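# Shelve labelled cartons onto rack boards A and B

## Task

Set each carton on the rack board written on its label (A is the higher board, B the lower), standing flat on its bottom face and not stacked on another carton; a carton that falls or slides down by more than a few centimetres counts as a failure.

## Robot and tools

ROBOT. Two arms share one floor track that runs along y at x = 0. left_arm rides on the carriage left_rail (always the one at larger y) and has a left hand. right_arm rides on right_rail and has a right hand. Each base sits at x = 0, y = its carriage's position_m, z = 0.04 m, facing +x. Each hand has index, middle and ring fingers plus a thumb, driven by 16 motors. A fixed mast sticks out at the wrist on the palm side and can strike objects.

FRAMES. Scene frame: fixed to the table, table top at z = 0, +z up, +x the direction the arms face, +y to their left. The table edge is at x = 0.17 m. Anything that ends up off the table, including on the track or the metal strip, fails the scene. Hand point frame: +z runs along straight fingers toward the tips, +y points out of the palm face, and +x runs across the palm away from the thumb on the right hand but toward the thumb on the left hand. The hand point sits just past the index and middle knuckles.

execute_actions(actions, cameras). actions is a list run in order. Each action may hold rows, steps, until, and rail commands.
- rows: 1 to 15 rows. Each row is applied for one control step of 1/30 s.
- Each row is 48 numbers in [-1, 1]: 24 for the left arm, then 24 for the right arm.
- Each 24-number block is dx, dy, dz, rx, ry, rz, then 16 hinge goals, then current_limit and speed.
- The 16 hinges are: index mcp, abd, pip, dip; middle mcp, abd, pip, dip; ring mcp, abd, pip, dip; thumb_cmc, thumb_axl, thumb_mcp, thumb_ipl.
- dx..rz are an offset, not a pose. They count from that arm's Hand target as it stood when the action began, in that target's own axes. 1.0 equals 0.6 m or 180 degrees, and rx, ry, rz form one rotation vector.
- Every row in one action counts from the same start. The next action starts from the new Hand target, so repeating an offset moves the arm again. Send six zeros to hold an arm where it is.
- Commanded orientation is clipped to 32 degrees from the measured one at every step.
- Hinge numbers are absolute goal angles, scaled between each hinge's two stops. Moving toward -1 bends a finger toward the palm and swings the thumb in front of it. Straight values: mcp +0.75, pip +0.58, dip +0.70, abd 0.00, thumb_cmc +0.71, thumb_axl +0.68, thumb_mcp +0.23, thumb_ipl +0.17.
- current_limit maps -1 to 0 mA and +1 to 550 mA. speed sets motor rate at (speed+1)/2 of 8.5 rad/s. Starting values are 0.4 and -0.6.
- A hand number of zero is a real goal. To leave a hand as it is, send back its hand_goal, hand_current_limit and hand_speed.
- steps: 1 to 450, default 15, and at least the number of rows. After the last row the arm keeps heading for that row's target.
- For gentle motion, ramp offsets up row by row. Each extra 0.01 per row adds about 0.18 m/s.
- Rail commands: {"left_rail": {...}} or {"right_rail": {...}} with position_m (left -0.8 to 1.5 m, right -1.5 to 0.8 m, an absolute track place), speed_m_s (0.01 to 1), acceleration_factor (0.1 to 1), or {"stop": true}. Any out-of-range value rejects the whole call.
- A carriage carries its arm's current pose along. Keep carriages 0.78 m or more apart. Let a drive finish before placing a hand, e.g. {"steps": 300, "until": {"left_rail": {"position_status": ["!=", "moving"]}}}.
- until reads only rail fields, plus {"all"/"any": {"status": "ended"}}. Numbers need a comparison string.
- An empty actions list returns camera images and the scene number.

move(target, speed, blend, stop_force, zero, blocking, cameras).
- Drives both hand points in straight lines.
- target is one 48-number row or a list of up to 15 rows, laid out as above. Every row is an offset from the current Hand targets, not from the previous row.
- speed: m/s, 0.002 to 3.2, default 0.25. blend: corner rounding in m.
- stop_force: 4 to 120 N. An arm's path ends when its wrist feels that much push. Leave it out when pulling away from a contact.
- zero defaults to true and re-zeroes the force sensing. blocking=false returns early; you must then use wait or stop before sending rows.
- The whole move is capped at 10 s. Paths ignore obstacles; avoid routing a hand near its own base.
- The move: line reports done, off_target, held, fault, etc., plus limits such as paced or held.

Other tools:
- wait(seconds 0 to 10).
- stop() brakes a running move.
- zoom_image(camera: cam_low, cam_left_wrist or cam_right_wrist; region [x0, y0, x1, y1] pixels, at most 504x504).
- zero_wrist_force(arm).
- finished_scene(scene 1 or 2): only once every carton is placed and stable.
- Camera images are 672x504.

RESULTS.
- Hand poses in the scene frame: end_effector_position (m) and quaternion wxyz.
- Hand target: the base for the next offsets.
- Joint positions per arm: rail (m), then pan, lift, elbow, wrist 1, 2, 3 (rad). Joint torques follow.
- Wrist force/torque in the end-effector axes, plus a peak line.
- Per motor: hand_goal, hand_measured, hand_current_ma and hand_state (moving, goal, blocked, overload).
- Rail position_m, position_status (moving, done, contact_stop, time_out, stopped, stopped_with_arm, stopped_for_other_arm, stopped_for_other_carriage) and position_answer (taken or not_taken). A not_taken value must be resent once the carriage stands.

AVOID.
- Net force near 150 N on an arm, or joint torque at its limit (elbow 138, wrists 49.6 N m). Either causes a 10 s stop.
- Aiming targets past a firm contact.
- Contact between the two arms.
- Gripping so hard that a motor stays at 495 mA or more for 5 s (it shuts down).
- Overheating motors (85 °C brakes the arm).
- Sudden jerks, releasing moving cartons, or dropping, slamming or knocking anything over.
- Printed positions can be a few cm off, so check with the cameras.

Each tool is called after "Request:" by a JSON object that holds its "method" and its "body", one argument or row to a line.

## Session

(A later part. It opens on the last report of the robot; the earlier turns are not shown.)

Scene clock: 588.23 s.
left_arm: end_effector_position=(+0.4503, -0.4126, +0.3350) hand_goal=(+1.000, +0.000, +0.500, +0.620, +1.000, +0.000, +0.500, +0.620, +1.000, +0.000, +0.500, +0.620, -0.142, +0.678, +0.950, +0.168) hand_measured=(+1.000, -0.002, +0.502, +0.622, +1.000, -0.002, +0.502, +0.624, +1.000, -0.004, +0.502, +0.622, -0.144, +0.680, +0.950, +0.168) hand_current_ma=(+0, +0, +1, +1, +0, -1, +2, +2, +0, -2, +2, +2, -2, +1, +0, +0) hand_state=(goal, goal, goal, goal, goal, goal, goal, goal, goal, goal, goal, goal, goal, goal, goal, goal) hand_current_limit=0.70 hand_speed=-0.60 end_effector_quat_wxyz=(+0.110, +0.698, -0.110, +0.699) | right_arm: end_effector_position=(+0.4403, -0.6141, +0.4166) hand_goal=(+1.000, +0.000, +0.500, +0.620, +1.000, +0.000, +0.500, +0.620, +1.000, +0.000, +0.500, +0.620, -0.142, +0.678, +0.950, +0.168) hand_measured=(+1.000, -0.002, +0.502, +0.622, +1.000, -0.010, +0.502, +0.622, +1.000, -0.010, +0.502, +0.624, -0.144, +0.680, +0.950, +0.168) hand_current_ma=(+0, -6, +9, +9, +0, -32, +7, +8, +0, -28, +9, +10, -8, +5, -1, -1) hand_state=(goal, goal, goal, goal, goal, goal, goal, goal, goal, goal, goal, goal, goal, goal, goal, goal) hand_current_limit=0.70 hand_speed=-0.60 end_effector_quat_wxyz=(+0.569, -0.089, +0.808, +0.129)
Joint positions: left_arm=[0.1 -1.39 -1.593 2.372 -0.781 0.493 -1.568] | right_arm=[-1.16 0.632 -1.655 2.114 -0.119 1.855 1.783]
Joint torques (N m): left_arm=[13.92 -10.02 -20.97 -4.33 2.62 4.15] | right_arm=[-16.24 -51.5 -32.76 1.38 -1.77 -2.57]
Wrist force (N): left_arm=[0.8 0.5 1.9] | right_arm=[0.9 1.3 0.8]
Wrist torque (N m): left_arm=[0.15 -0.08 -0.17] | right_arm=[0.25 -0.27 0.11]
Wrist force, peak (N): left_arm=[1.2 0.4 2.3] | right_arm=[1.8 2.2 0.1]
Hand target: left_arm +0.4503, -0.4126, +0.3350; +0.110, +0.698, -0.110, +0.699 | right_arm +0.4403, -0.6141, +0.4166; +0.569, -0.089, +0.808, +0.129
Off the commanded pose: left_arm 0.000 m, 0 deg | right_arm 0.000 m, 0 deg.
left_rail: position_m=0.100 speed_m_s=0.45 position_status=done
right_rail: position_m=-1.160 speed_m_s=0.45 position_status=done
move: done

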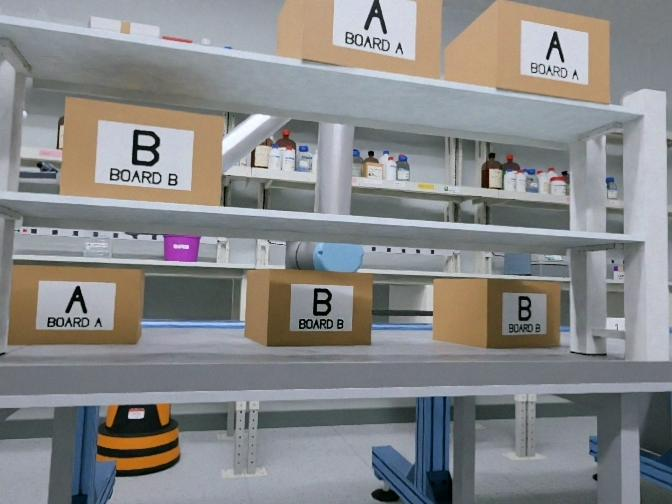

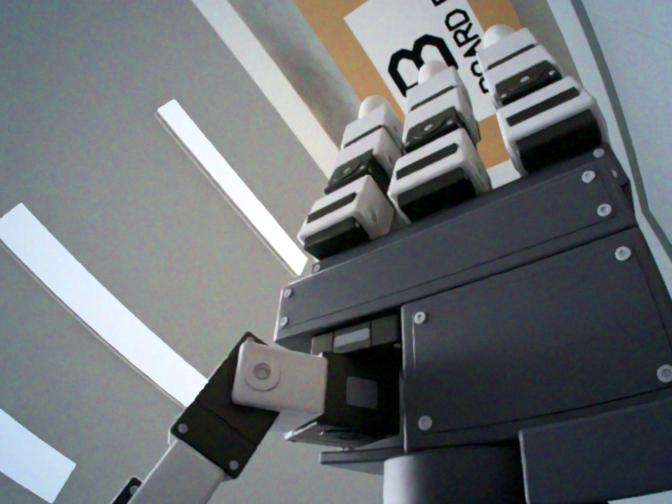

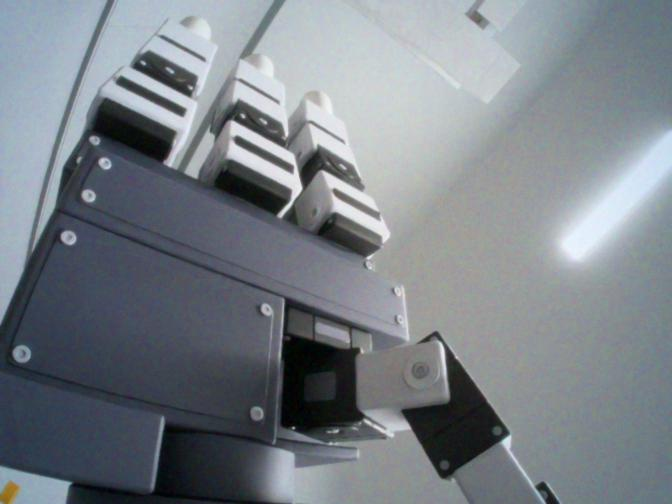

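Request:
{"method": "move", "body": {
  "target": [
    [0,-0.0534,0.1644,0,0,0,1,0,0.5,0.62,1,0,0.5,0.62,1,0,0.5,0.62,-0.143,0.678,0.95,0.168,0.7,-0.6,0,0,0,0,0,0,1,0,0.5,0.62,1,0,0.5,0.62,1,0,0.5,0.62,-0.143,0.678,0.95,0.168,0.7,-0.6]
  ],
  "speed": 0.03,
  "stop_force": 25,
  "cameras": ["cam_low","cam_left_wrist"]
}}

Scene clock: 597.00 s.
left_arm: end_effector_position=(+0.5540, -0.4125, +0.3352) hand_goal=(+1.000, +0.000, +0.500, +0.620, +1.000, +0.000, +0.500, +0.620, +1.000, +0.000, +0.500, +0.620, -0.142, +0.678, +0.950, +0.168) hand_measured=(+1.000, -0.002, +0.502, +0.622, +0.994, -0.004, +0.498, +0.620, +0.994, -0.006, +0.490, +0.614, -0.144, +0.680, +0.950, +0.168) hand_current_ma=(+0, +0, +1, +1, -5, -2, -2, +0, -7, -5, -9, -4, -2, +1, +0, +0) hand_state=(goal, goal, goal, goal, goal, goal, goal, goal, goal, goal, goal, goal, goal, goal, goal, goal) hand_current_limit=0.70 hand_speed=-0.60 end_effector_quat_wxyz=(+0.110, +0.698, -0.110, +0.699) | right_arm: end_effector_position=(+0.4403, -0.6141, +0.4166) hand_goal=(+1.000, +0.000, +0.500, +0.620, +1.000, +0.000, +0.500, +0.620, +1.000, +0.000, +0.500, +0.620, -0.142, +0.678, +0.950, +0.168) hand_measured=(+1.000, -0.002, +0.502, +0.622, +1.000, -0.010, +0.502, +0.622, +1.000, -0.010, +0.502, +0.624, -0.144, +0.680, +0.950, +0.168) hand_current_ma=(+0, -6, +9, +9, +0, -32, +7, +8, +0, -28, +9, +10, -8, +5, -1, -1) hand_state=(goal, goal, goal, goal, goal, goal, goal, goal, goal, goal, goal, goal, goal, goal, goal, goal) hand_current_limit=0.70 hand_speed=-0.60 end_effector_quat_wxyz=(+0.569, -0.089, +0.808, +0.129)
Joint positions: left_arm=[0.1 -1.159 -1.481 2.254 -0.775 0.725 -1.568] | right_arm=[-1.16 0.632 -1.655 2.114 -0.119 1.855 1.783]
Joint torques (N m): left_arm=[15.64 -20 -40.53 1.24 2.06 -3.26] | right_arm=[-16.19 -50.87 -33.4 1.41 -1.51 -2.64]
Wrist force (N): left_arm=[-0.3 2.2 -5.4] | right_arm=[0.7 1.4 1.3]
Wrist torque (N m): left_arm=[0.60 -0.53 -0.23] | right_arm=[0.22 -0.26 0.09]
Wrist force, peak (N): left_arm=[0.9 2.0 -6.7] | right_arm=[0.7 1.8 1.1]
Hand target: left_arm +0.5540, -0.4125, +0.3352; +0.110, +0.698, -0.110, +0.699 | right_arm +0.4403, -0.6141, +0.4166; +0.569, -0.089, +0.808, +0.129
Off the commanded pose: left_arm 0.000 m, 0 deg | right_arm 0.000 m, 0 deg.
left_rail: position_m=0.100 speed_m_s=0.45 position_status=done
right_rail: position_m=-1.160 speed_m_s=0.45 position_status=done
move: done
Images, in order (width x height): cam_low 672x504, cam_left_wrist 672x504.

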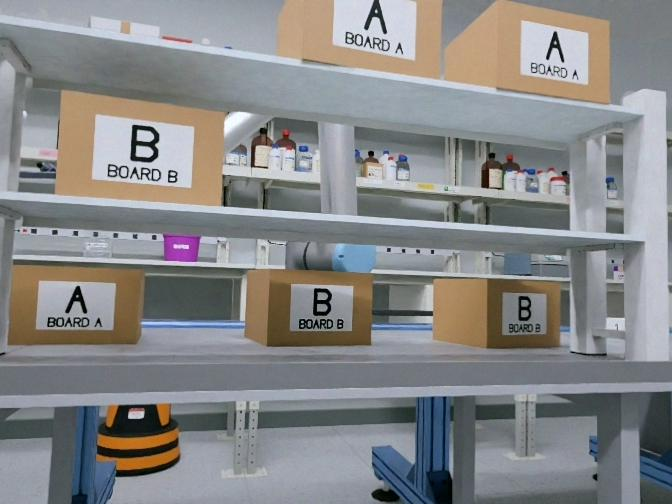

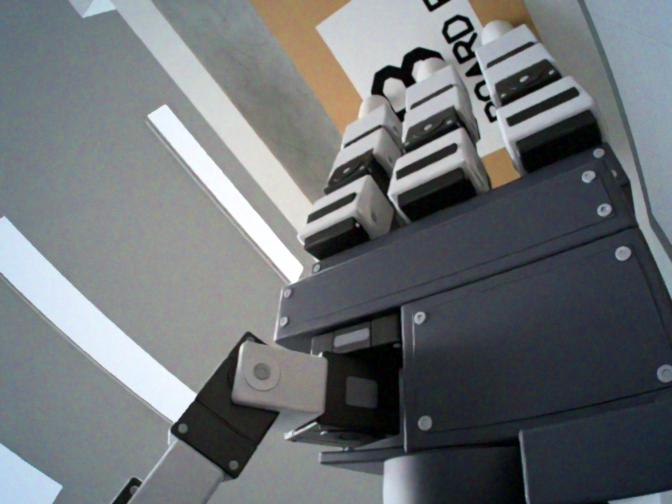

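Request:
{"method": "zoom_image", "body": {
  "camera": "cam_low",
  "region": [0, 80, 260, 240]
}}

Scaled by 1.938.

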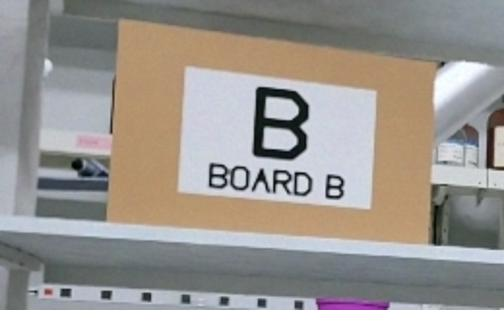

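Request:
{"method": "move", "body": {
  "target": [
    [0,0.0515,-0.1585,0,0,0,1,0,0.5,0.62,1,0,0.5,0.62,1,0,0.5,0.62,-0.143,0.678,0.95,0.168,0.7,-0.6,0,0,0,0,0,0,1,0,0.5,0.62,1,0,0.5,0.62,1,0,0.5,0.62,-0.143,0.678,0.95,0.168,0.7,-0.6],
    [0,0.02265,-0.31507,0,-0.1057,-0.0343,1,0,0.5,0.62,1,0,0.5,0.62,1,0,0.5,0.62,-0.143,0.678,0.95,0.168,0.7,-0.6,0.16537,0.10567,-0.03348,0,0,0,1,0,0.5,0.62,1,0,0.5,0.62,1,0,0.5,0.62,-0.143,0.678,0.95,0.168,0.7,-0.6]
  ],
  "speed": 0.1,
  "cameras": ["all"]
}}

Request:
{"method": "zoom_image", "body": {
  "camera": "cam_low",
  "region": [0, 240, 200, 360]
}}

Scene clock: 615.57 s.
left_arm: end_effector_position=(+0.3700, -0.3672, +0.3349) hand_goal=(+1.000, +0.000, +0.500, +0.620, +1.000, +0.000, +0.500, +0.620, +1.000, +0.000, +0.500, +0.620, -0.142, +0.678, +0.950, +0.168) hand_measured=(+1.000, -0.002, +0.502, +0.622, +0.998, -0.004, +0.498, +0.620, +0.998, -0.006, +0.498, +0.618, -0.144, +0.680, +0.950, +0.168) hand_current_ma=(+0, +0, +1, +1, -2, -2, -2, +0, -1, -5, -2, -2, -2, +1, +0, +0) hand_state=(goal, goal, goal, goal, goal, goal, goal, goal, goal, goal, goal, goal, goal, goal, goal, goal) hand_current_limit=0.70 hand_speed=-0.60 end_effector_quat_wxyz=(+0.128, +0.809, -0.090, +0.567) | right_arm: end_effector_position=(+0.3705, -0.5597, +0.3364) hand_goal=(+1.000, +0.000, +0.500, +0.620, +1.000, +0.000, +0.500, +0.620, +1.000, +0.000, +0.500, +0.620, -0.142, +0.678, +0.950, +0.168) hand_measured=(+1.000, -0.002, +0.502, +0.622, +1.000, -0.010, +0.502, +0.622, +1.000, -0.010, +0.502, +0.624, -0.144, +0.680, +0.950, +0.168) hand_current_ma=(+0, -6, +8, +8, +0, -31, +7, +8, +0, -28, +9, +10, -8, +5, -1, -1) hand_state=(goal, goal, goal, goal, goal, goal, goal, goal, goal, goal, goal, goal, goal, goal, goal, goal) hand_current_limit=0.70 hand_speed=-0.60 end_effector_quat_wxyz=(+0.569, -0.089, +0.808, +0.129)
Joint positions: left_arm=[0.1 -1.596 -1.638 2.338 0.148 0.446 -2.479] | right_arm=[-1.16 0.835 -1.536 2.165 -0.261 2.045 1.858]
Joint torques (N m): left_arm=[-7.01 -5.26 -36.11 6.05 -4.57 -2.57] | right_arm=[18.98 -22.97 -28.9 -2.91 3.1 3.45]
Wrist force (N): left_arm=[0.6 0.4 1.2] | right_arm=[0.9 1.4 0.0]
Wrist torque (N m): left_arm=[0.12 0.00 -0.01] | right_arm=[0.32 -0.23 -0.07]
Wrist force, peak (N): left_arm=[0.3 2.6 -5.6] | right_arm=[0.9 2.1 1.0]
Hand target: left_arm +0.3699, -0.3672, +0.3349; +0.128, +0.809, -0.089, +0.567 | right_arm +0.3705, -0.5597, +0.3364; +0.569, -0.089, +0.808, +0.129
Off the commanded pose: left_arm 0.000 m, 0 deg | right_arm 0.000 m, 0 deg.
left_rail: position_m=0.100 speed_m_s=0.45 position_status=done
right_rail: position_m=-1.160 speed_m_s=0.45 position_status=done
move: done

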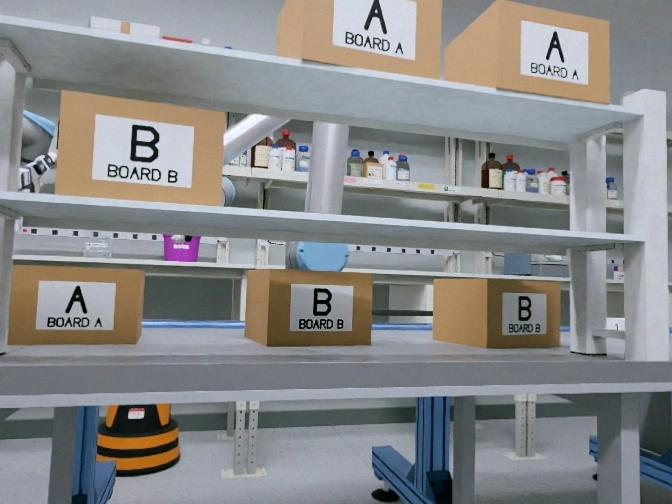

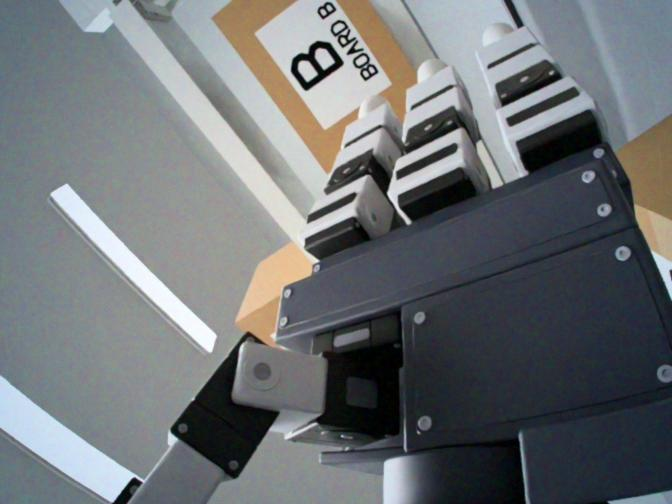

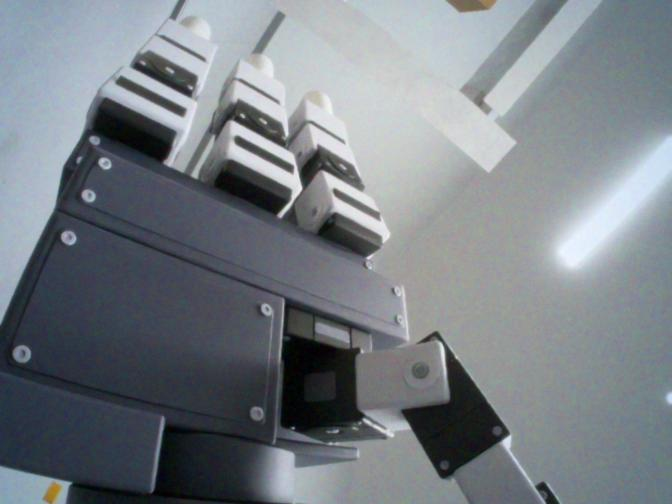

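Scaled by 2.520.

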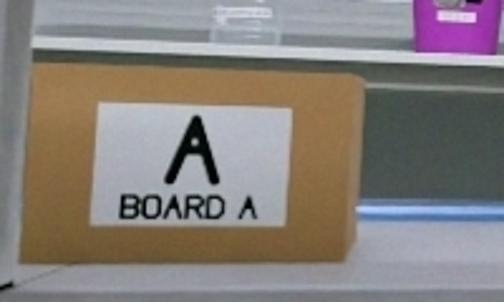

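Request:
{"method": "move", "body": {
  "target": [-0.28841,-0.02914,0.10481,0,0,0,1,0,0.5,0.62,1,0,0.5,0.62,1,0,0.5,0.62,-0.143,0.678,0.95,0.168,0.7,-0.6,0.29108,-0.02767,0.10506,0,0,0,1,0,0.5,0.62,1,0,0.5,0.62,1,0,0.5,0.62,-0.143,0.678,0.95,0.168,0.7,-0.6],
  "speed": 0.06,
  "stop_force": 12,
  "cameras": ["all"]
}}

Scene clock: 627.33 s.
left_arm: end_effector_position=(+0.3724, -0.3700, +0.1500) hand_goal=(+1.000, +0.000, +0.500, +0.620, +1.000, +0.000, +0.500, +0.620, +1.000, +0.000, +0.500, +0.620, -0.142, +0.678, +0.950, +0.168) hand_measured=(+1.000, -0.002, +0.502, +0.622, +0.998, -0.004, +0.498, +0.620, +0.998, -0.006, +0.498, +0.618, -0.144, +0.680, +0.950, +0.168) hand_current_ma=(+0, +0, +1, +1, -2, -2, -2, +0, -1, -5, -2, -2, -2, +1, +0, +0) hand_state=(goal, goal, goal, goal, goal, goal, goal, goal, goal, goal, goal, goal, goal, goal, goal, goal) hand_current_limit=0.70 hand_speed=-0.60 end_effector_quat_wxyz=(+0.128, +0.809, -0.089, +0.567) | right_arm: end_effector_position=(+0.3728, -0.5555, +0.1500) hand_goal=(+1.000, +0.000, +0.500, +0.620, +1.000, +0.000, +0.500, +0.620, +1.000, +0.000, +0.500, +0.620, -0.142, +0.678, +0.950, +0.168) hand_measured=(+1.000, -0.002, +0.502, +0.622, +1.000, -0.010, +0.502, +0.622, +1.000, -0.010, +0.502, +0.624, -0.144, +0.680, +0.950, +0.168) hand_current_ma=(+0, -6, +8, +8, +0, -31, +7, +8, +0, -28, +9, +10, -8, +5, -1, -1) hand_state=(goal, goal, goal, goal, goal, goal, goal, goal, goal, goal, goal, goal, goal, goal, goal, goal) hand_current_limit=0.70 hand_speed=-0.60 end_effector_quat_wxyz=(+0.569, -0.089, +0.808, +0.129)
Joint positions: left_arm=[0.1 -1.588 -1.276 2.45 -0.337 0.451 -2.466] | right_arm=[-1.16 0.837 -1.245 2.278 -0.665 2.048 1.859]
Joint torques (N m): left_arm=[14.75 -18.29 -3.73 -0.97 1.16 4.74] | right_arm=[19.24 -34.84 -15.49 -3.1 3.11 -2.61]
Wrist force (N): left_arm=[0.6 0.6 2.0] | right_arm=[1.1 1.8 0.0]
Wrist torque (N m): left_arm=[0.08 0.04 -0.16] | right_arm=[0.26 -0.26 0.05]
Wrist force, peak (N): left_arm=[1.1 0.4 2.1] | right_arm=[1.8 1.9 0.1]
Hand target: left_arm +0.3724, -0.3700, +0.1500; +0.128, +0.809, -0.089, +0.567 | right_arm +0.3728, -0.5555, +0.1500; +0.569, -0.089, +0.808, +0.129
Off the commanded pose: left_arm 0.000 m, 0 deg | right_arm 0.000 m, 0 deg.
left_rail: position_m=0.100 speed_m_s=0.45 position_status=done
right_rail: position_m=-1.160 speed_m_s=0.45 position_status=done
move: done

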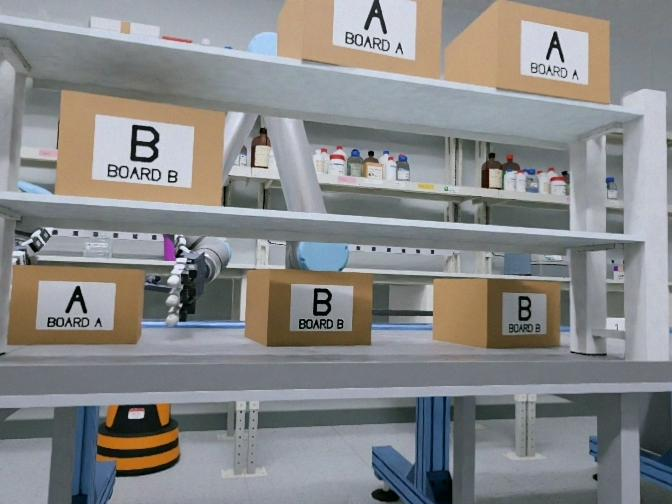

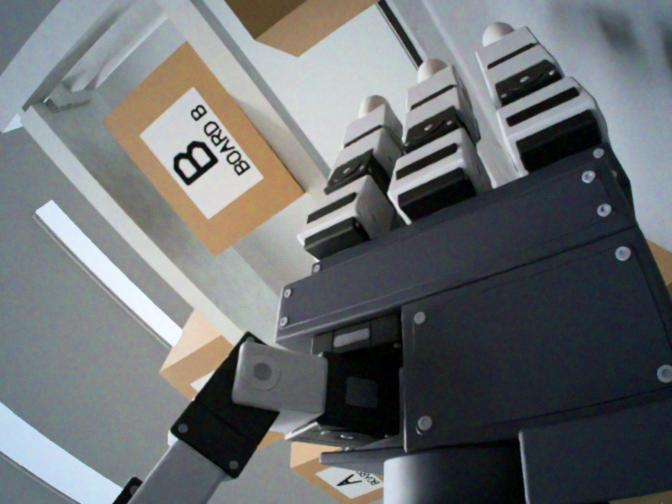

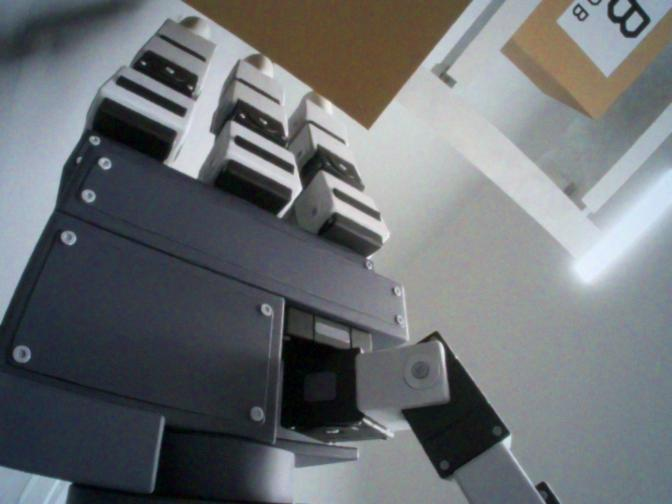

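Request:
{"method": "move", "body": {
  "target": [0,0.1427,0.0464,0,0,0,1,0,0.5,0.62,1,0,0.5,0.62,1,0,0.5,0.62,-0.143,0.678,0.95,0.168,0.7,-0.6,0,0.1427,0.0464,0,0,0,1,0,0.5,0.62,1,0,0.5,0.62,1,0,0.5,0.62,-0.143,0.678,0.95,0.168,0.7,-0.6],
  "speed": 0.025,
  "stop_force": 10
}}

Request:
{"method": "move", "body": {
  "target": [0,0.0317,0.0103,0,0,0,1,0,0.5,0.62,1,0,0.5,0.62,1,0,0.5,0.62,-0.143,0.678,0.95,0.168,0.7,-0.6,0,0.0317,0.0103,0,0,0,1,0,0.5,0.62,1,0,0.5,0.62,1,0,0.5,0.62,-0.143,0.678,0.95,0.168,0.7,-0.6],
  "speed": 0.006,
  "stop_force": 40,
  "cameras": ["all"]
}}

Scene clock: 633.73 s.
left_arm: end_effector_position=(+0.3724, -0.4262, +0.1500) hand_goal=(+1.000, +0.000, +0.500, +0.620, +1.000, +0.000, +0.500, +0.620, +1.000, +0.000, +0.500, +0.620, -0.142, +0.678, +0.950, +0.168) hand_measured=(+1.000, +0.000, +0.542, +0.640, +1.000, -0.002, +0.534, +0.638, +1.000, -0.004, +0.528, +0.634, -0.144, +0.680, +0.950, +0.168) hand_current_ma=(+0, +0, +83, +27, +0, -1, +63, +25, +0, -3, +47, +17, -2, +1, +0, +0) hand_state=(goal, goal, blocked, goal, goal, goal, blocked, goal, goal, goal, blocked, goal, goal, goal, goal, goal) hand_current_limit=0.70 hand_speed=-0.60 end_effector_quat_wxyz=(+0.128, +0.809, -0.090, +0.567) | right_arm: end_effector_position=(+0.3729, -0.5286, +0.1501) hand_goal=(+1.000, +0.000, +0.500, +0.620, +1.000, +0.000, +0.500, +0.620, +1.000, +0.000, +0.500, +0.620, -0.142, +0.678, +0.950, +0.168) hand_measured=(+1.000, -0.002, +0.526, +0.634, +1.000, -0.008, +0.534, +0.638, +1.000, -0.006, +0.542, +0.642, -0.144, +0.680, +0.950, +0.168) hand_current_ma=(+1, -3, +101, +50, +1, -20, +131, +68, +1, -16, +170, +83, -8, +5, -1, -1) hand_state=(goal, goal, blocked, goal, goal, goal, blocked, goal, goal, goal, blocked, blocked, goal, goal, goal, goal) hand_current_limit=0.70 hand_speed=-0.60 end_effector_quat_wxyz=(+0.569, -0.089, +0.808, +0.129)
Joint positions: left_arm=[0.1 -1.585 -1.221 2.348 -0.294 0.453 -2.461] | right_arm=[-1.16 0.876 -1.214 2.227 -0.637 2.083 1.875]
Joint torques (N m): left_arm=[-8.92 -59.91 -8.38 -1.51 -1.26 -1.82] | right_arm=[-16.71 -72.6 -31.37 -3.1 -2.68 -2.42]
Wrist force (N): left_arm=[1.1 -2.5 -0.3] | right_arm=[1.5 -3.5 -3.2]
Wrist torque (N m): left_arm=[0.66 0.07 -0.09] | right_arm=[1.17 -0.19 0.00]
Wrist force, peak (N): left_arm=[1.6 -7.7 -9.2] | right_arm=[0.6 -5.4 -6.8]
Hand target: left_arm +0.3724, -0.4262, +0.1500; +0.128, +0.809, -0.090, +0.567 (not the last commanded pose) | right_arm +0.3729, -0.5286, +0.1501; +0.569, -0.089, +0.808, +0.129 (not the last commanded pose)
Off the commanded pose: left_arm 0.034 m, 0 deg | right_arm 0.063 m, 0 deg.
left_rail: position_m=0.100 speed_m_s=0.45 position_status=done
right_rail: position_m=-1.160 speed_m_s=0.45 position_status=done
move: contact (left_arm, right_arm)

Scene clock: 636.37 s.
left_arm: end_effector_position=(+0.3725, -0.4341, +0.1499) hand_goal=(+1.000, +0.000, +0.500, +0.620, +1.000, +0.000, +0.500, +0.620, +1.000, +0.000, +0.500, +0.620, -0.142, +0.678, +0.950, +0.168) hand_measured=(+1.004, +0.006, +0.614, +0.672, +1.002, +0.004, +0.610, +0.676, +1.002, +0.002, +0.606, +0.668, -0.144, +0.680, +0.950, +0.168) hand_current_ma=(+3, +5, +347, +116, +1, +3, +333, +128, +1, +1, +316, +104, -2, +1, +0, +0) hand_state=(goal, goal, blocked, blocked, goal, goal, blocked, blocked, goal, goal, blocked, blocked, goal, goal, goal, goal) hand_current_limit=0.70 hand_speed=-0.60 end_effector_quat_wxyz=(+0.127, +0.809, -0.090, +0.567) | right_arm: end_effector_position=(+0.3729, -0.5215, +0.1501) hand_goal=(+1.000, +0.000, +0.500, +0.620, +1.000, +0.000, +0.500, +0.620, +1.000, +0.000, +0.500, +0.620, -0.142, +0.678, +0.950, +0.168) hand_measured=(+1.000, +0.000, +0.554, +0.642, +1.002, -0.006, +0.558, +0.644, +1.002, -0.006, +0.564, +0.646, -0.144, +0.680, +0.950, +0.168) hand_current_ma=(+2, +0, +226, +81, +4, -16, +241, +96, +7, -16, +267, +100, -8, +5, -1, -1) hand_state=(goal, goal, blocked, blocked, goal, goal, blocked, blocked, goal, goal, blocked, blocked, goal, goal, goal, goal) hand_current_limit=0.70 hand_speed=-0.60 end_effector_quat_wxyz=(+0.569, -0.089, +0.808, +0.128)
Joint positions: left_arm=[0.1 -1.585 -1.213 2.333 -0.288 0.453 -2.46] | right_arm=[-1.16 0.885 -1.206 2.213 -0.629 2.092 1.879]
Joint torques (N m): left_arm=[-27.51 -65.98 -34.22 -8.56 8.55 3.67] | right_arm=[-2.04 -70.05 -38.83 -9.35 -12.23 -1.98]
Wrist force (N): left_arm=[4.8 -40.4 -8.4] | right_arm=[-9.4 -36.0 -26.0]
Wrist torque (N m): left_arm=[4.27 0.05 0.23] | right_arm=[4.66 0.66 -2.63]
Wrist force, peak (N): left_arm=[6.1 -46.9 -13.3] | right_arm=[-11.9 -40.8 -33.1]
Hand target: left_arm +0.3725, -0.4341, +0.1499; +0.127, +0.809, -0.090, +0.567 (not the last commanded pose) | right_arm +0.3729, -0.5215, +0.1501; +0.569, -0.089, +0.808, +0.128 (not the last commanded pose)
Off the commanded pose: left_arm 0.012 m, 0 deg | right_arm 0.013 m, 0 deg.
left_rail: position_m=0.100 speed_m_s=0.45 position_status=done
right_rail: position_m=-1.160 speed_m_s=0.45 position_status=done
move: contact (left_arm, right_arm)

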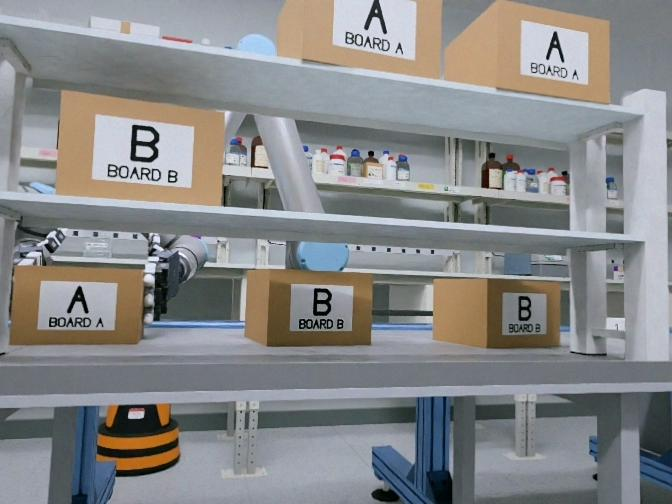

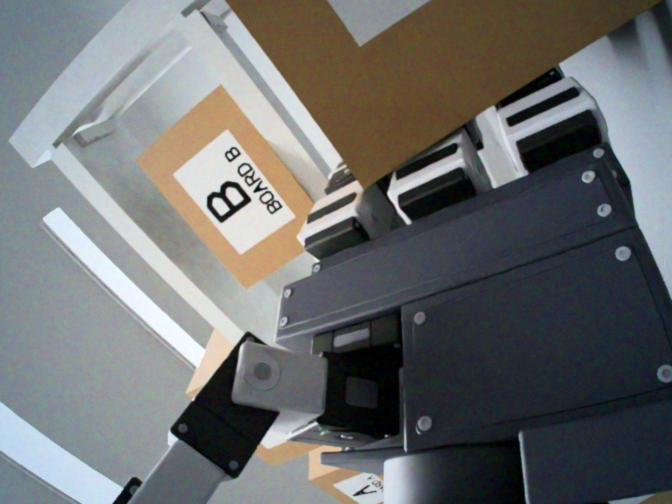

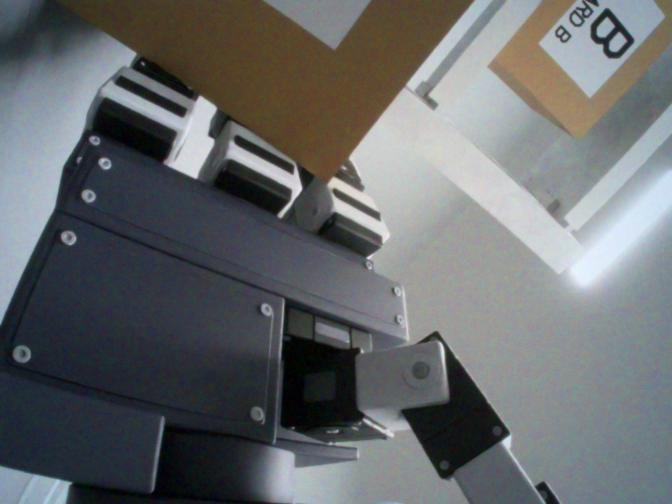

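Request:
{"method": "move", "body": {
  "target": [
    [0,-0.02378,-0.00773,0,0,0,1,0,0.5,0.62,1,0,0.5,0.62,1,0,0.5,0.62,-0.143,0.678,0.95,0.168,0.7,-0.6,0,-0.02378,-0.00773,0,0,0,1,0,0.5,0.62,1,0,0.5,0.62,1,0,0.5,0.62,-0.143,0.678,0.95,0.168,0.7,-0.6],
    [0.00912,-0.03152,0.0161,0,0,0,1,0,0.5,0.62,1,0,0.5,0.62,1,0,0.5,0.62,-0.143,0.678,0.95,0.168,0.7,-0.6,-0.00912,-0.03152,0.0161,0,0,0,1,0,0.5,0.62,1,0,0.5,0.62,1,0,0.5,0.62,-0.143,0.678,0.95,0.168,0.7,-0.6]
  ],
  "speed": 0.03
}}

Request:
{"method": "move", "body": {
  "target": [0,0.0476,0.0155,0,0,0,1,0,0.5,0.62,1,0,0.5,0.62,1,0,0.5,0.62,-0.143,0.678,0.95,0.168,0.7,-0.6,0,0.0476,0.0155,0,0,0,1,0,0.5,0.62,1,0,0.5,0.62,1,0,0.5,0.62,-0.143,0.678,0.95,0.168,0.7,-0.6],
  "speed": 0.02,
  "stop_force": 10
}}

Request:
{"method": "move", "body": {
  "target": [0,0.0317,0.0103,0,0,0,1,0,0.5,0.62,1,0,0.5,0.62,1,0,0.5,0.62,-0.143,0.678,0.95,0.168,0.7,-0.6,0,0.0317,0.0103,0,0,0,1,0,0.5,0.62,1,0,0.5,0.62,1,0,0.5,0.62,-0.143,0.678,0.95,0.168,0.7,-0.6],
  "speed": 0.006,
  "stop_force": 45,
  "cameras": ["cam_left_wrist","cam_right_wrist"]
}}

Scene clock: 645.20 s.
left_arm: end_effector_position=(+0.3883, -0.4191, +0.1500) hand_goal=(+1.000, +0.000, +0.500, +0.620, +1.000, +0.000, +0.500, +0.620, +1.000, +0.000, +0.500, +0.620, -0.142, +0.678, +0.950, +0.168) hand_measured=(+1.000, -0.004, +0.510, +0.624, +1.000, -0.002, +0.504, +0.624, +1.000, -0.002, +0.502, +0.622, -0.144, +0.680, +0.950, +0.168) hand_current_ma=(+0, -3, +9, +3, +0, -1, +2, +2, +0, +0, +2, +2, -2, +1, +0, +0) hand_state=(goal, goal, goal, goal, goal, goal, goal, goal, goal, goal, goal, goal, goal, goal, goal, goal) hand_current_limit=0.70 hand_speed=-0.60 end_effector_quat_wxyz=(+0.127, +0.809, -0.090, +0.567) | right_arm: end_effector_position=(+0.3888, -0.5365, +0.1501) hand_goal=(+1.000, +0.000, +0.500, +0.620, +1.000, +0.000, +0.500, +0.620, +1.000, +0.000, +0.500, +0.620, -0.142, +0.678, +0.950, +0.168) hand_measured=(+1.000, -0.002, +0.502, +0.622, +1.000, -0.008, +0.502, +0.622, +1.000, -0.006, +0.504, +0.624, -0.144, +0.680, +0.950, +0.168) hand_current_ma=(+0, -7, +9, +9, +0, -22, +7, +8, +0, -19, +9, +10, -8, +5, -1, -1) hand_state=(goal, goal, goal, goal, goal, goal, goal, goal, goal, goal, goal, goal, goal, goal, goal, goal) hand_current_limit=0.70 hand_speed=-0.60 end_effector_quat_wxyz=(+0.569, -0.089, +0.808, +0.128)
Joint positions: left_arm=[0.1 -1.542 -1.237 2.355 -0.347 0.483 -2.392] | right_arm=[-1.16 0.839 -1.218 2.232 -0.645 2.05 1.86]
Joint torques (N m): left_arm=[13.44 -58.79 -24.38 -1.47 0.62 4.51] | right_arm=[-15.13 -39.43 -30.31 -2.06 -1.56 -2.69]
Wrist force (N): left_arm=[0.6 -0.5 -0.3] | right_arm=[1.1 1.7 0.4]
Wrist torque (N m): left_arm=[0.41 -0.01 -0.20] | right_arm=[0.22 -0.25 0.20]
Wrist force, peak (N): left_arm=[5.0 -41.7 -9.6] | right_arm=[-10.5 -38.2 -27.4]
Hand target: left_arm +0.3884, -0.4191, +0.1499; +0.127, +0.809, -0.090, +0.567 | right_arm +0.3888, -0.5365, +0.1501; +0.569, -0.089, +0.808, +0.128
Off the commanded pose: left_arm 0.000 m, 0 deg | right_arm 0.000 m, 0 deg.
left_rail: position_m=0.100 speed_m_s=0.45 position_status=done
right_rail: position_m=-1.160 speed_m_s=0.45 position_status=done
move: done

Scene clock: 647.00 s.
left_arm: end_effector_position=(+0.3885, -0.4258, +0.1499) hand_goal=(+1.000, +0.000, +0.500, +0.620, +1.000, +0.000, +0.500, +0.620, +1.000, +0.000, +0.500, +0.620, -0.142, +0.678, +0.950, +0.168) hand_measured=(+1.000, -0.002, +0.554, +0.644, +1.000, +0.000, +0.548, +0.644, +1.000, +0.002, +0.544, +0.640, -0.144, +0.680, +0.950, +0.168) hand_current_ma=(+0, -1, +118, +39, +0, +0, +100, +39, +0, +1, +87, +29, -2, +1, +0, +0) hand_state=(goal, goal, blocked, blocked, goal, goal, blocked, blocked, goal, goal, blocked, blocked, goal, goal, goal, goal) hand_current_limit=0.70 hand_speed=-0.60 end_effector_quat_wxyz=(+0.127, +0.809, -0.090, +0.567) | right_arm: end_effector_position=(+0.3888, -0.5267, +0.1501) hand_goal=(+1.000, +0.000, +0.500, +0.620, +1.000, +0.000, +0.500, +0.620, +1.000, +0.000, +0.500, +0.620, -0.142, +0.678, +0.950, +0.168) hand_measured=(+1.000, -0.002, +0.530, +0.632, +1.000, -0.006, +0.534, +0.634, +1.000, -0.006, +0.540, +0.638, -0.144, +0.680, +0.950, +0.168) hand_current_ma=(+1, -6, +114, +42, +1, -18, +134, +54, +1, -16, +161, +64, -8, +5, -1, -1) hand_state=(goal, goal, blocked, goal, goal, goal, blocked, goal, goal, goal, blocked, goal, goal, goal, goal, goal) hand_current_limit=0.70 hand_speed=-0.60 end_effector_quat_wxyz=(+0.569, -0.089, +0.808, +0.128)
Joint positions: left_arm=[0.1 -1.542 -1.23 2.342 -0.341 0.483 -2.392] | right_arm=[-1.16 0.853 -1.206 2.213 -0.635 2.062 1.865]
Joint torques (N m): left_arm=[12.06 -60.53 -9.94 -2.47 3.09 4.14] | right_arm=[-14.53 -74.79 -18.98 -3.35 -2.55 -2.57]
Wrist force (N): left_arm=[1.5 -4.1 0.7] | right_arm=[1.7 -1.6 -0.2]
Wrist torque (N m): left_arm=[0.72 0.01 0.06] | right_arm=[0.67 -0.18 0.01]
Wrist force, peak (N): left_arm=[2.4 -9.8 -6.1] | right_arm=[0.8 -6.0 -9.1]
Hand target: left_arm +0.3885, -0.4258, +0.1499; +0.127, +0.809, -0.090, +0.567 (not the last commanded pose) | right_arm +0.3888, -0.5267, +0.1501; +0.569, -0.089, +0.808, +0.128 (not the last commanded pose)
Off the commanded pose: left_arm 0.023 m, 0 deg | right_arm 0.020 m, 0 deg.
left_rail: position_m=0.100 speed_m_s=0.45 position_status=done
right_rail: position_m=-1.160 speed_m_s=0.45 position_status=done
move: contact (left_arm, right_arm)

Scene clock: 649.43 s.
left_arm: end_effector_position=(+0.3886, -0.4326, +0.1499) hand_goal=(+1.000, +0.000, +0.500, +0.620, +1.000, +0.000, +0.500, +0.620, +1.000, +0.000, +0.500, +0.620, -0.142, +0.678, +0.950, +0.168) hand_measured=(+1.004, +0.002, +0.606, +0.670, +1.002, +0.004, +0.604, +0.674, +1.002, +0.008, +0.602, +0.666, -0.144, +0.680, +0.950, +0.168) hand_current_ma=(+3, +1, +315, +106, +1, +3, +304, +118, +1, +5, +295, +98, -2, +1, +0, +0) hand_state=(goal, goal, blocked, blocked, goal, goal, blocked, blocked, goal, goal, blocked, blocked, goal, goal, goal, goal) hand_current_limit=0.70 hand_speed=-0.60 end_effector_quat_wxyz=(+0.127, +0.809, -0.090, +0.567) | right_arm: end_effector_position=(+0.3888, -0.5205, +0.1501) hand_goal=(+1.000, +0.000, +0.500, +0.620, +1.000, +0.000, +0.500, +0.620, +1.000, +0.000, +0.500, +0.620, -0.142, +0.678, +0.950, +0.168) hand_measured=(+1.000, +0.000, +0.556, +0.642, +1.000, -0.004, +0.558, +0.646, +1.000, -0.004, +0.564, +0.648, -0.144, +0.680, +0.950, +0.168) hand_current_ma=(+2, -2, +231, +84, +3, -11, +240, +98, +2, -10, +270, +105, -8, +5, -1, -1) hand_state=(goal, goal, blocked, blocked, goal, goal, blocked, blocked, goal, goal, blocked, blocked, goal, goal, goal, goal) hand_current_limit=0.70 hand_speed=-0.60 end_effector_quat_wxyz=(+0.569, -0.089, +0.808, +0.128)
Joint positions: left_arm=[0.1 -1.543 -1.223 2.33 -0.335 0.483 -2.393] | right_arm=[-1.16 0.861 -1.199 2.201 -0.628 2.07 1.869]
Joint torques (N m): left_arm=[-28.05 -65.42 -37.16 -9.3 12.2 0.71] | right_arm=[-0.05 -69.18 -38.95 -8.7 -12.33 -2.58]
Wrist force (N): left_arm=[5.2 -44.8 -9.4] | right_arm=[-9.5 -39.4 -28.2]
Wrist torque (N m): left_arm=[4.42 0.20 0.45] | right_arm=[3.81 0.50 -1.65]
Wrist force, peak (N): left_arm=[6.0 -50.9 -18.6] | right_arm=[-11.6 -44.0 -34.7]
Hand target: left_arm +0.3886, -0.4326, +0.1499; +0.127, +0.809, -0.090, +0.567 (not the last commanded pose) | right_arm +0.3889, -0.5205, +0.1501; +0.569, -0.089, +0.808, +0.128 (not the last commanded pose)
Off the commanded pose: left_arm 0.013 m, 0 deg | right_arm 0.014 m, 0 deg.
left_rail: position_m=0.100 speed_m_s=0.45 position_status=done
right_rail: position_m=-1.160 speed_m_s=0.45 position_status=done
move: contact (left_arm, right_arm)
Images, in order (width x height): cam_left_wrist 672x504, cam_right_wrist 672x504.

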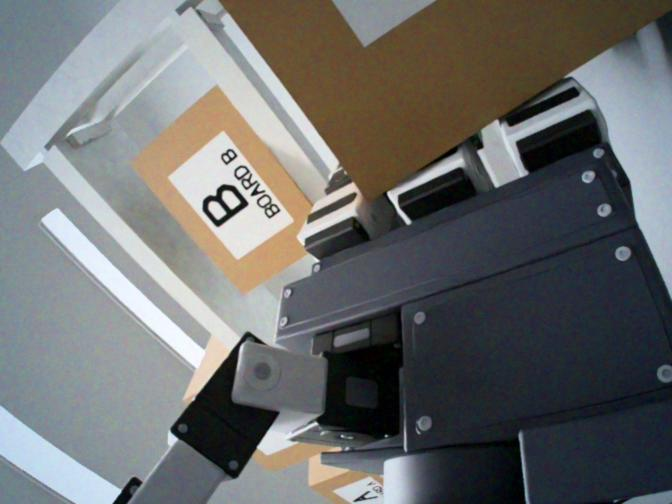

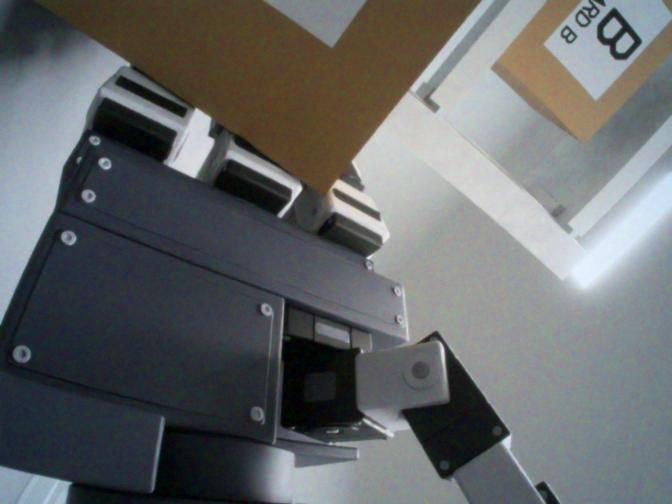

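Request:
{"method": "move", "body": {
  "target": [0,0.0159,0.0052,0,0,0,1,0,0.5,0.62,1,0,0.5,0.62,1,0,0.5,0.62,-0.143,0.678,0.95,0.168,0.7,-0.6,0,0.0159,0.0052,0,0,0,1,0,0.5,0.62,1,0,0.5,0.62,1,0,0.5,0.62,-0.143,0.678,0.95,0.168,0.7,-0.6],
  "speed": 0.005,
  "stop_force": 14
}}

Request:
{"method": "move", "body": {
  "target": [0.0313,0.0035,-0.0108,0,0,0,1,0,0.5,0.62,1,0,0.5,0.62,1,0,0.5,0.62,-0.143,0.678,0.95,0.168,0.7,-0.6,-0.0313,0.0035,-0.0108,0,0,0,1,0,0.5,0.62,1,0,0.5,0.62,1,0,0.5,0.62,-0.143,0.678,0.95,0.168,0.7,-0.6],
  "speed": 0.02,
  "cameras": ["all"]
}}

Scene clock: 655.10 s.
left_arm: end_effector_position=(+0.3886, -0.4330, +0.1499) hand_goal=(+1.000, +0.000, +0.500, +0.620, +1.000, +0.000, +0.500, +0.620, +1.000, +0.000, +0.500, +0.620, -0.142, +0.678, +0.950, +0.168) hand_measured=(+1.004, +0.002, +0.606, +0.670, +1.002, +0.004, +0.604, +0.674, +1.002, +0.008, +0.602, +0.666, -0.144, +0.680, +0.950, +0.168) hand_current_ma=(+3, +1, +315, +106, +1, +3, +304, +118, +1, +5, +297, +98, -2, +1, +0, +0) hand_state=(goal, goal, blocked, blocked, goal, goal, blocked, blocked, goal, goal, blocked, blocked, goal, goal, goal, goal) hand_current_limit=0.70 hand_speed=-0.60 end_effector_quat_wxyz=(+0.127, +0.809, -0.090, +0.567) | right_arm: end_effector_position=(+0.3889, -0.5200, +0.1501) hand_goal=(+1.000, +0.000, +0.500, +0.620, +1.000, +0.000, +0.500, +0.620, +1.000, +0.000, +0.500, +0.620, -0.142, +0.678, +0.950, +0.168) hand_measured=(+1.000, +0.000, +0.556, +0.642, +1.000, -0.004, +0.558, +0.646, +1.000, -0.004, +0.564, +0.648, -0.144, +0.680, +0.950, +0.168) hand_current_ma=(+2, -2, +235, +86, +3, -11, +244, +99, +2, -9, +273, +106, -8, +5, -1, -1) hand_state=(goal, goal, blocked, blocked, goal, goal, blocked, blocked, goal, goal, blocked, blocked, goal, goal, goal, goal) hand_current_limit=0.70 hand_speed=-0.60 end_effector_quat_wxyz=(+0.569, -0.089, +0.808, +0.128)
Joint positions: left_arm=[0.1 -1.543 -1.222 2.329 -0.335 0.483 -2.393] | right_arm=[-1.16 0.862 -1.199 2.2 -0.628 2.071 1.869]
Joint torques (N m): left_arm=[-23.61 -66.14 -47.19 -11.71 15.26 1.9] | right_arm=[4.05 -67 -47.85 -11.12 -15.92 -2.67]
Wrist force (N): left_arm=[5.3 -58.6 -13.3] | right_arm=[-12.2 -53.4 -38.8]
Wrist torque (N m): left_arm=[5.22 0.13 0.43] | right_arm=[4.53 0.73 -2.15]
Wrist force, peak (N): left_arm=[6.7 -64.1 -18.0] | right_arm=[-14.5 -56.0 -45.1]
Hand target: left_arm +0.3886, -0.4330, +0.1499; +0.127, +0.809, -0.090, +0.567 (not the last commanded pose) | right_arm +0.3889, -0.5200, +0.1501; +0.569, -0.089, +0.808, +0.128 (not the last commanded pose)
Off the commanded pose: left_arm 0.010 m, 0 deg | right_arm 0.010 m, 0 deg.
left_rail: position_m=0.100 speed_m_s=0.45 position_status=done
right_rail: position_m=-1.160 speed_m_s=0.45 position_status=done
move: contact (left_arm, right_arm)

Scene clock: 656.53 s.
left_arm: end_effector_position=(+0.3886, -0.4330, +0.1697) hand_goal=(+1.000, +0.000, +0.500, +0.620, +1.000, +0.000, +0.500, +0.620, +1.000, +0.000, +0.500, +0.620, -0.142, +0.678, +0.950, +0.168) hand_measured=(+1.004, -0.004, +0.606, +0.670, +1.002, -0.004, +0.604, +0.674, +1.002, +0.000, +0.602, +0.666, -0.144, +0.680, +0.950, +0.168) hand_current_ma=(+3, -2, +315, +106, +1, -2, +304, +118, +1, +0, +301, +99, -2, +1, +0, +0) hand_state=(goal, goal, blocked, blocked, goal, goal, blocked, blocked, goal, goal, blocked, blocked, goal, goal, goal, goal) hand_current_limit=0.70 hand_speed=-0.60 end_effector_quat_wxyz=(+0.127, +0.809, -0.090, +0.567) | right_arm: end_effector_position=(+0.3889, -0.5201, +0.1700) hand_goal=(+1.000, +0.000, +0.500, +0.620, +1.000, +0.000, +0.500, +0.620, +1.000, +0.000, +0.500, +0.620, -0.142, +0.678, +0.950, +0.168) hand_measured=(+1.000, -0.010, +0.558, +0.648, +1.000, -0.014, +0.558, +0.646, +1.000, -0.012, +0.564, +0.648, -0.144, +0.680, +0.950, +0.168) hand_current_ma=(+2, -28, +237, +105, +3, -41, +244, +103, +2, -37, +273, +107, -8, +5, -1, -1) hand_state=(goal, goal, blocked, blocked, goal, goal, blocked, blocked, goal, goal, blocked, blocked, goal, goal, goal, goal) hand_current_limit=0.70 hand_speed=-0.60 end_effector_quat_wxyz=(+0.569, -0.089, +0.808, +0.128)
Joint positions: left_arm=[0.1 -1.543 -1.262 2.323 -0.29 0.483 -2.393] | right_arm=[-1.16 0.862 -1.232 2.193 -0.588 2.071 1.869]
Joint torques (N m): left_arm=[-34.13 -68.27 -63.44 -5.04 7.08 -1.49] | right_arm=[31.22 -82.21 -69.97 -9.79 -8.72 -0.95]
Wrist force (N): left_arm=[-2.5 -54.4 -2.1] | right_arm=[12.6 -48.5 -25.0]
Wrist torque (N m): left_arm=[3.98 -0.61 -0.21] | right_arm=[3.38 0.63 -0.20]
Wrist force, peak (N): left_arm=[5.1 -59.1 -12.9] | right_arm=[-12.8 -53.4 -39.2]
Hand target: left_arm +0.3886, -0.4330, +0.1699; +0.127, +0.809, -0.090, +0.567 | right_arm +0.3888, -0.5200, +0.1701; +0.569, -0.089, +0.808, +0.128
Off the commanded pose: left_arm 0.000 m, 0 deg | right_arm 0.000 m, 0 deg.
left_rail: position_m=0.100 speed_m_s=0.45 position_status=done
right_rail: position_m=-1.160 speed_m_s=0.45 position_status=done
move: done

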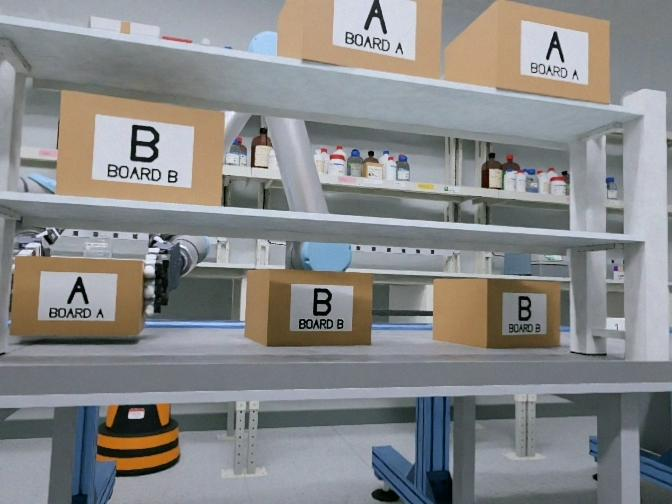

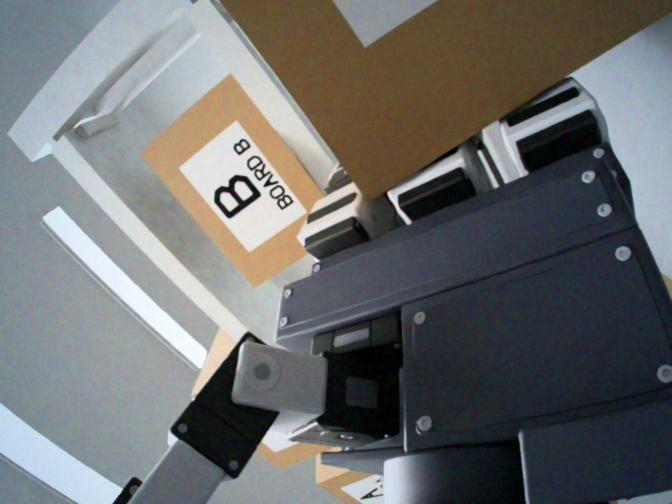

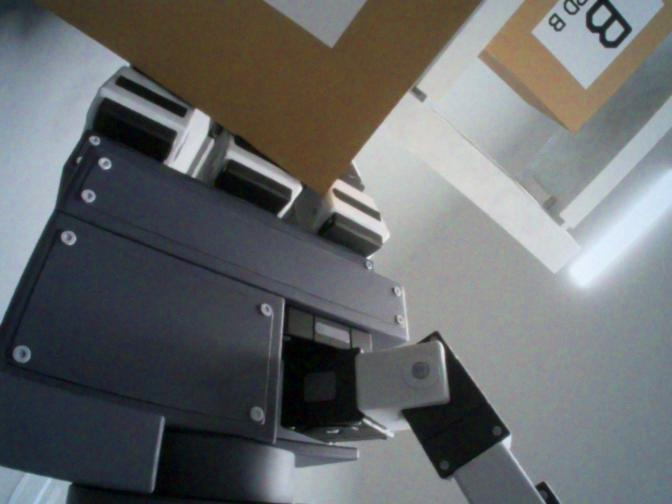

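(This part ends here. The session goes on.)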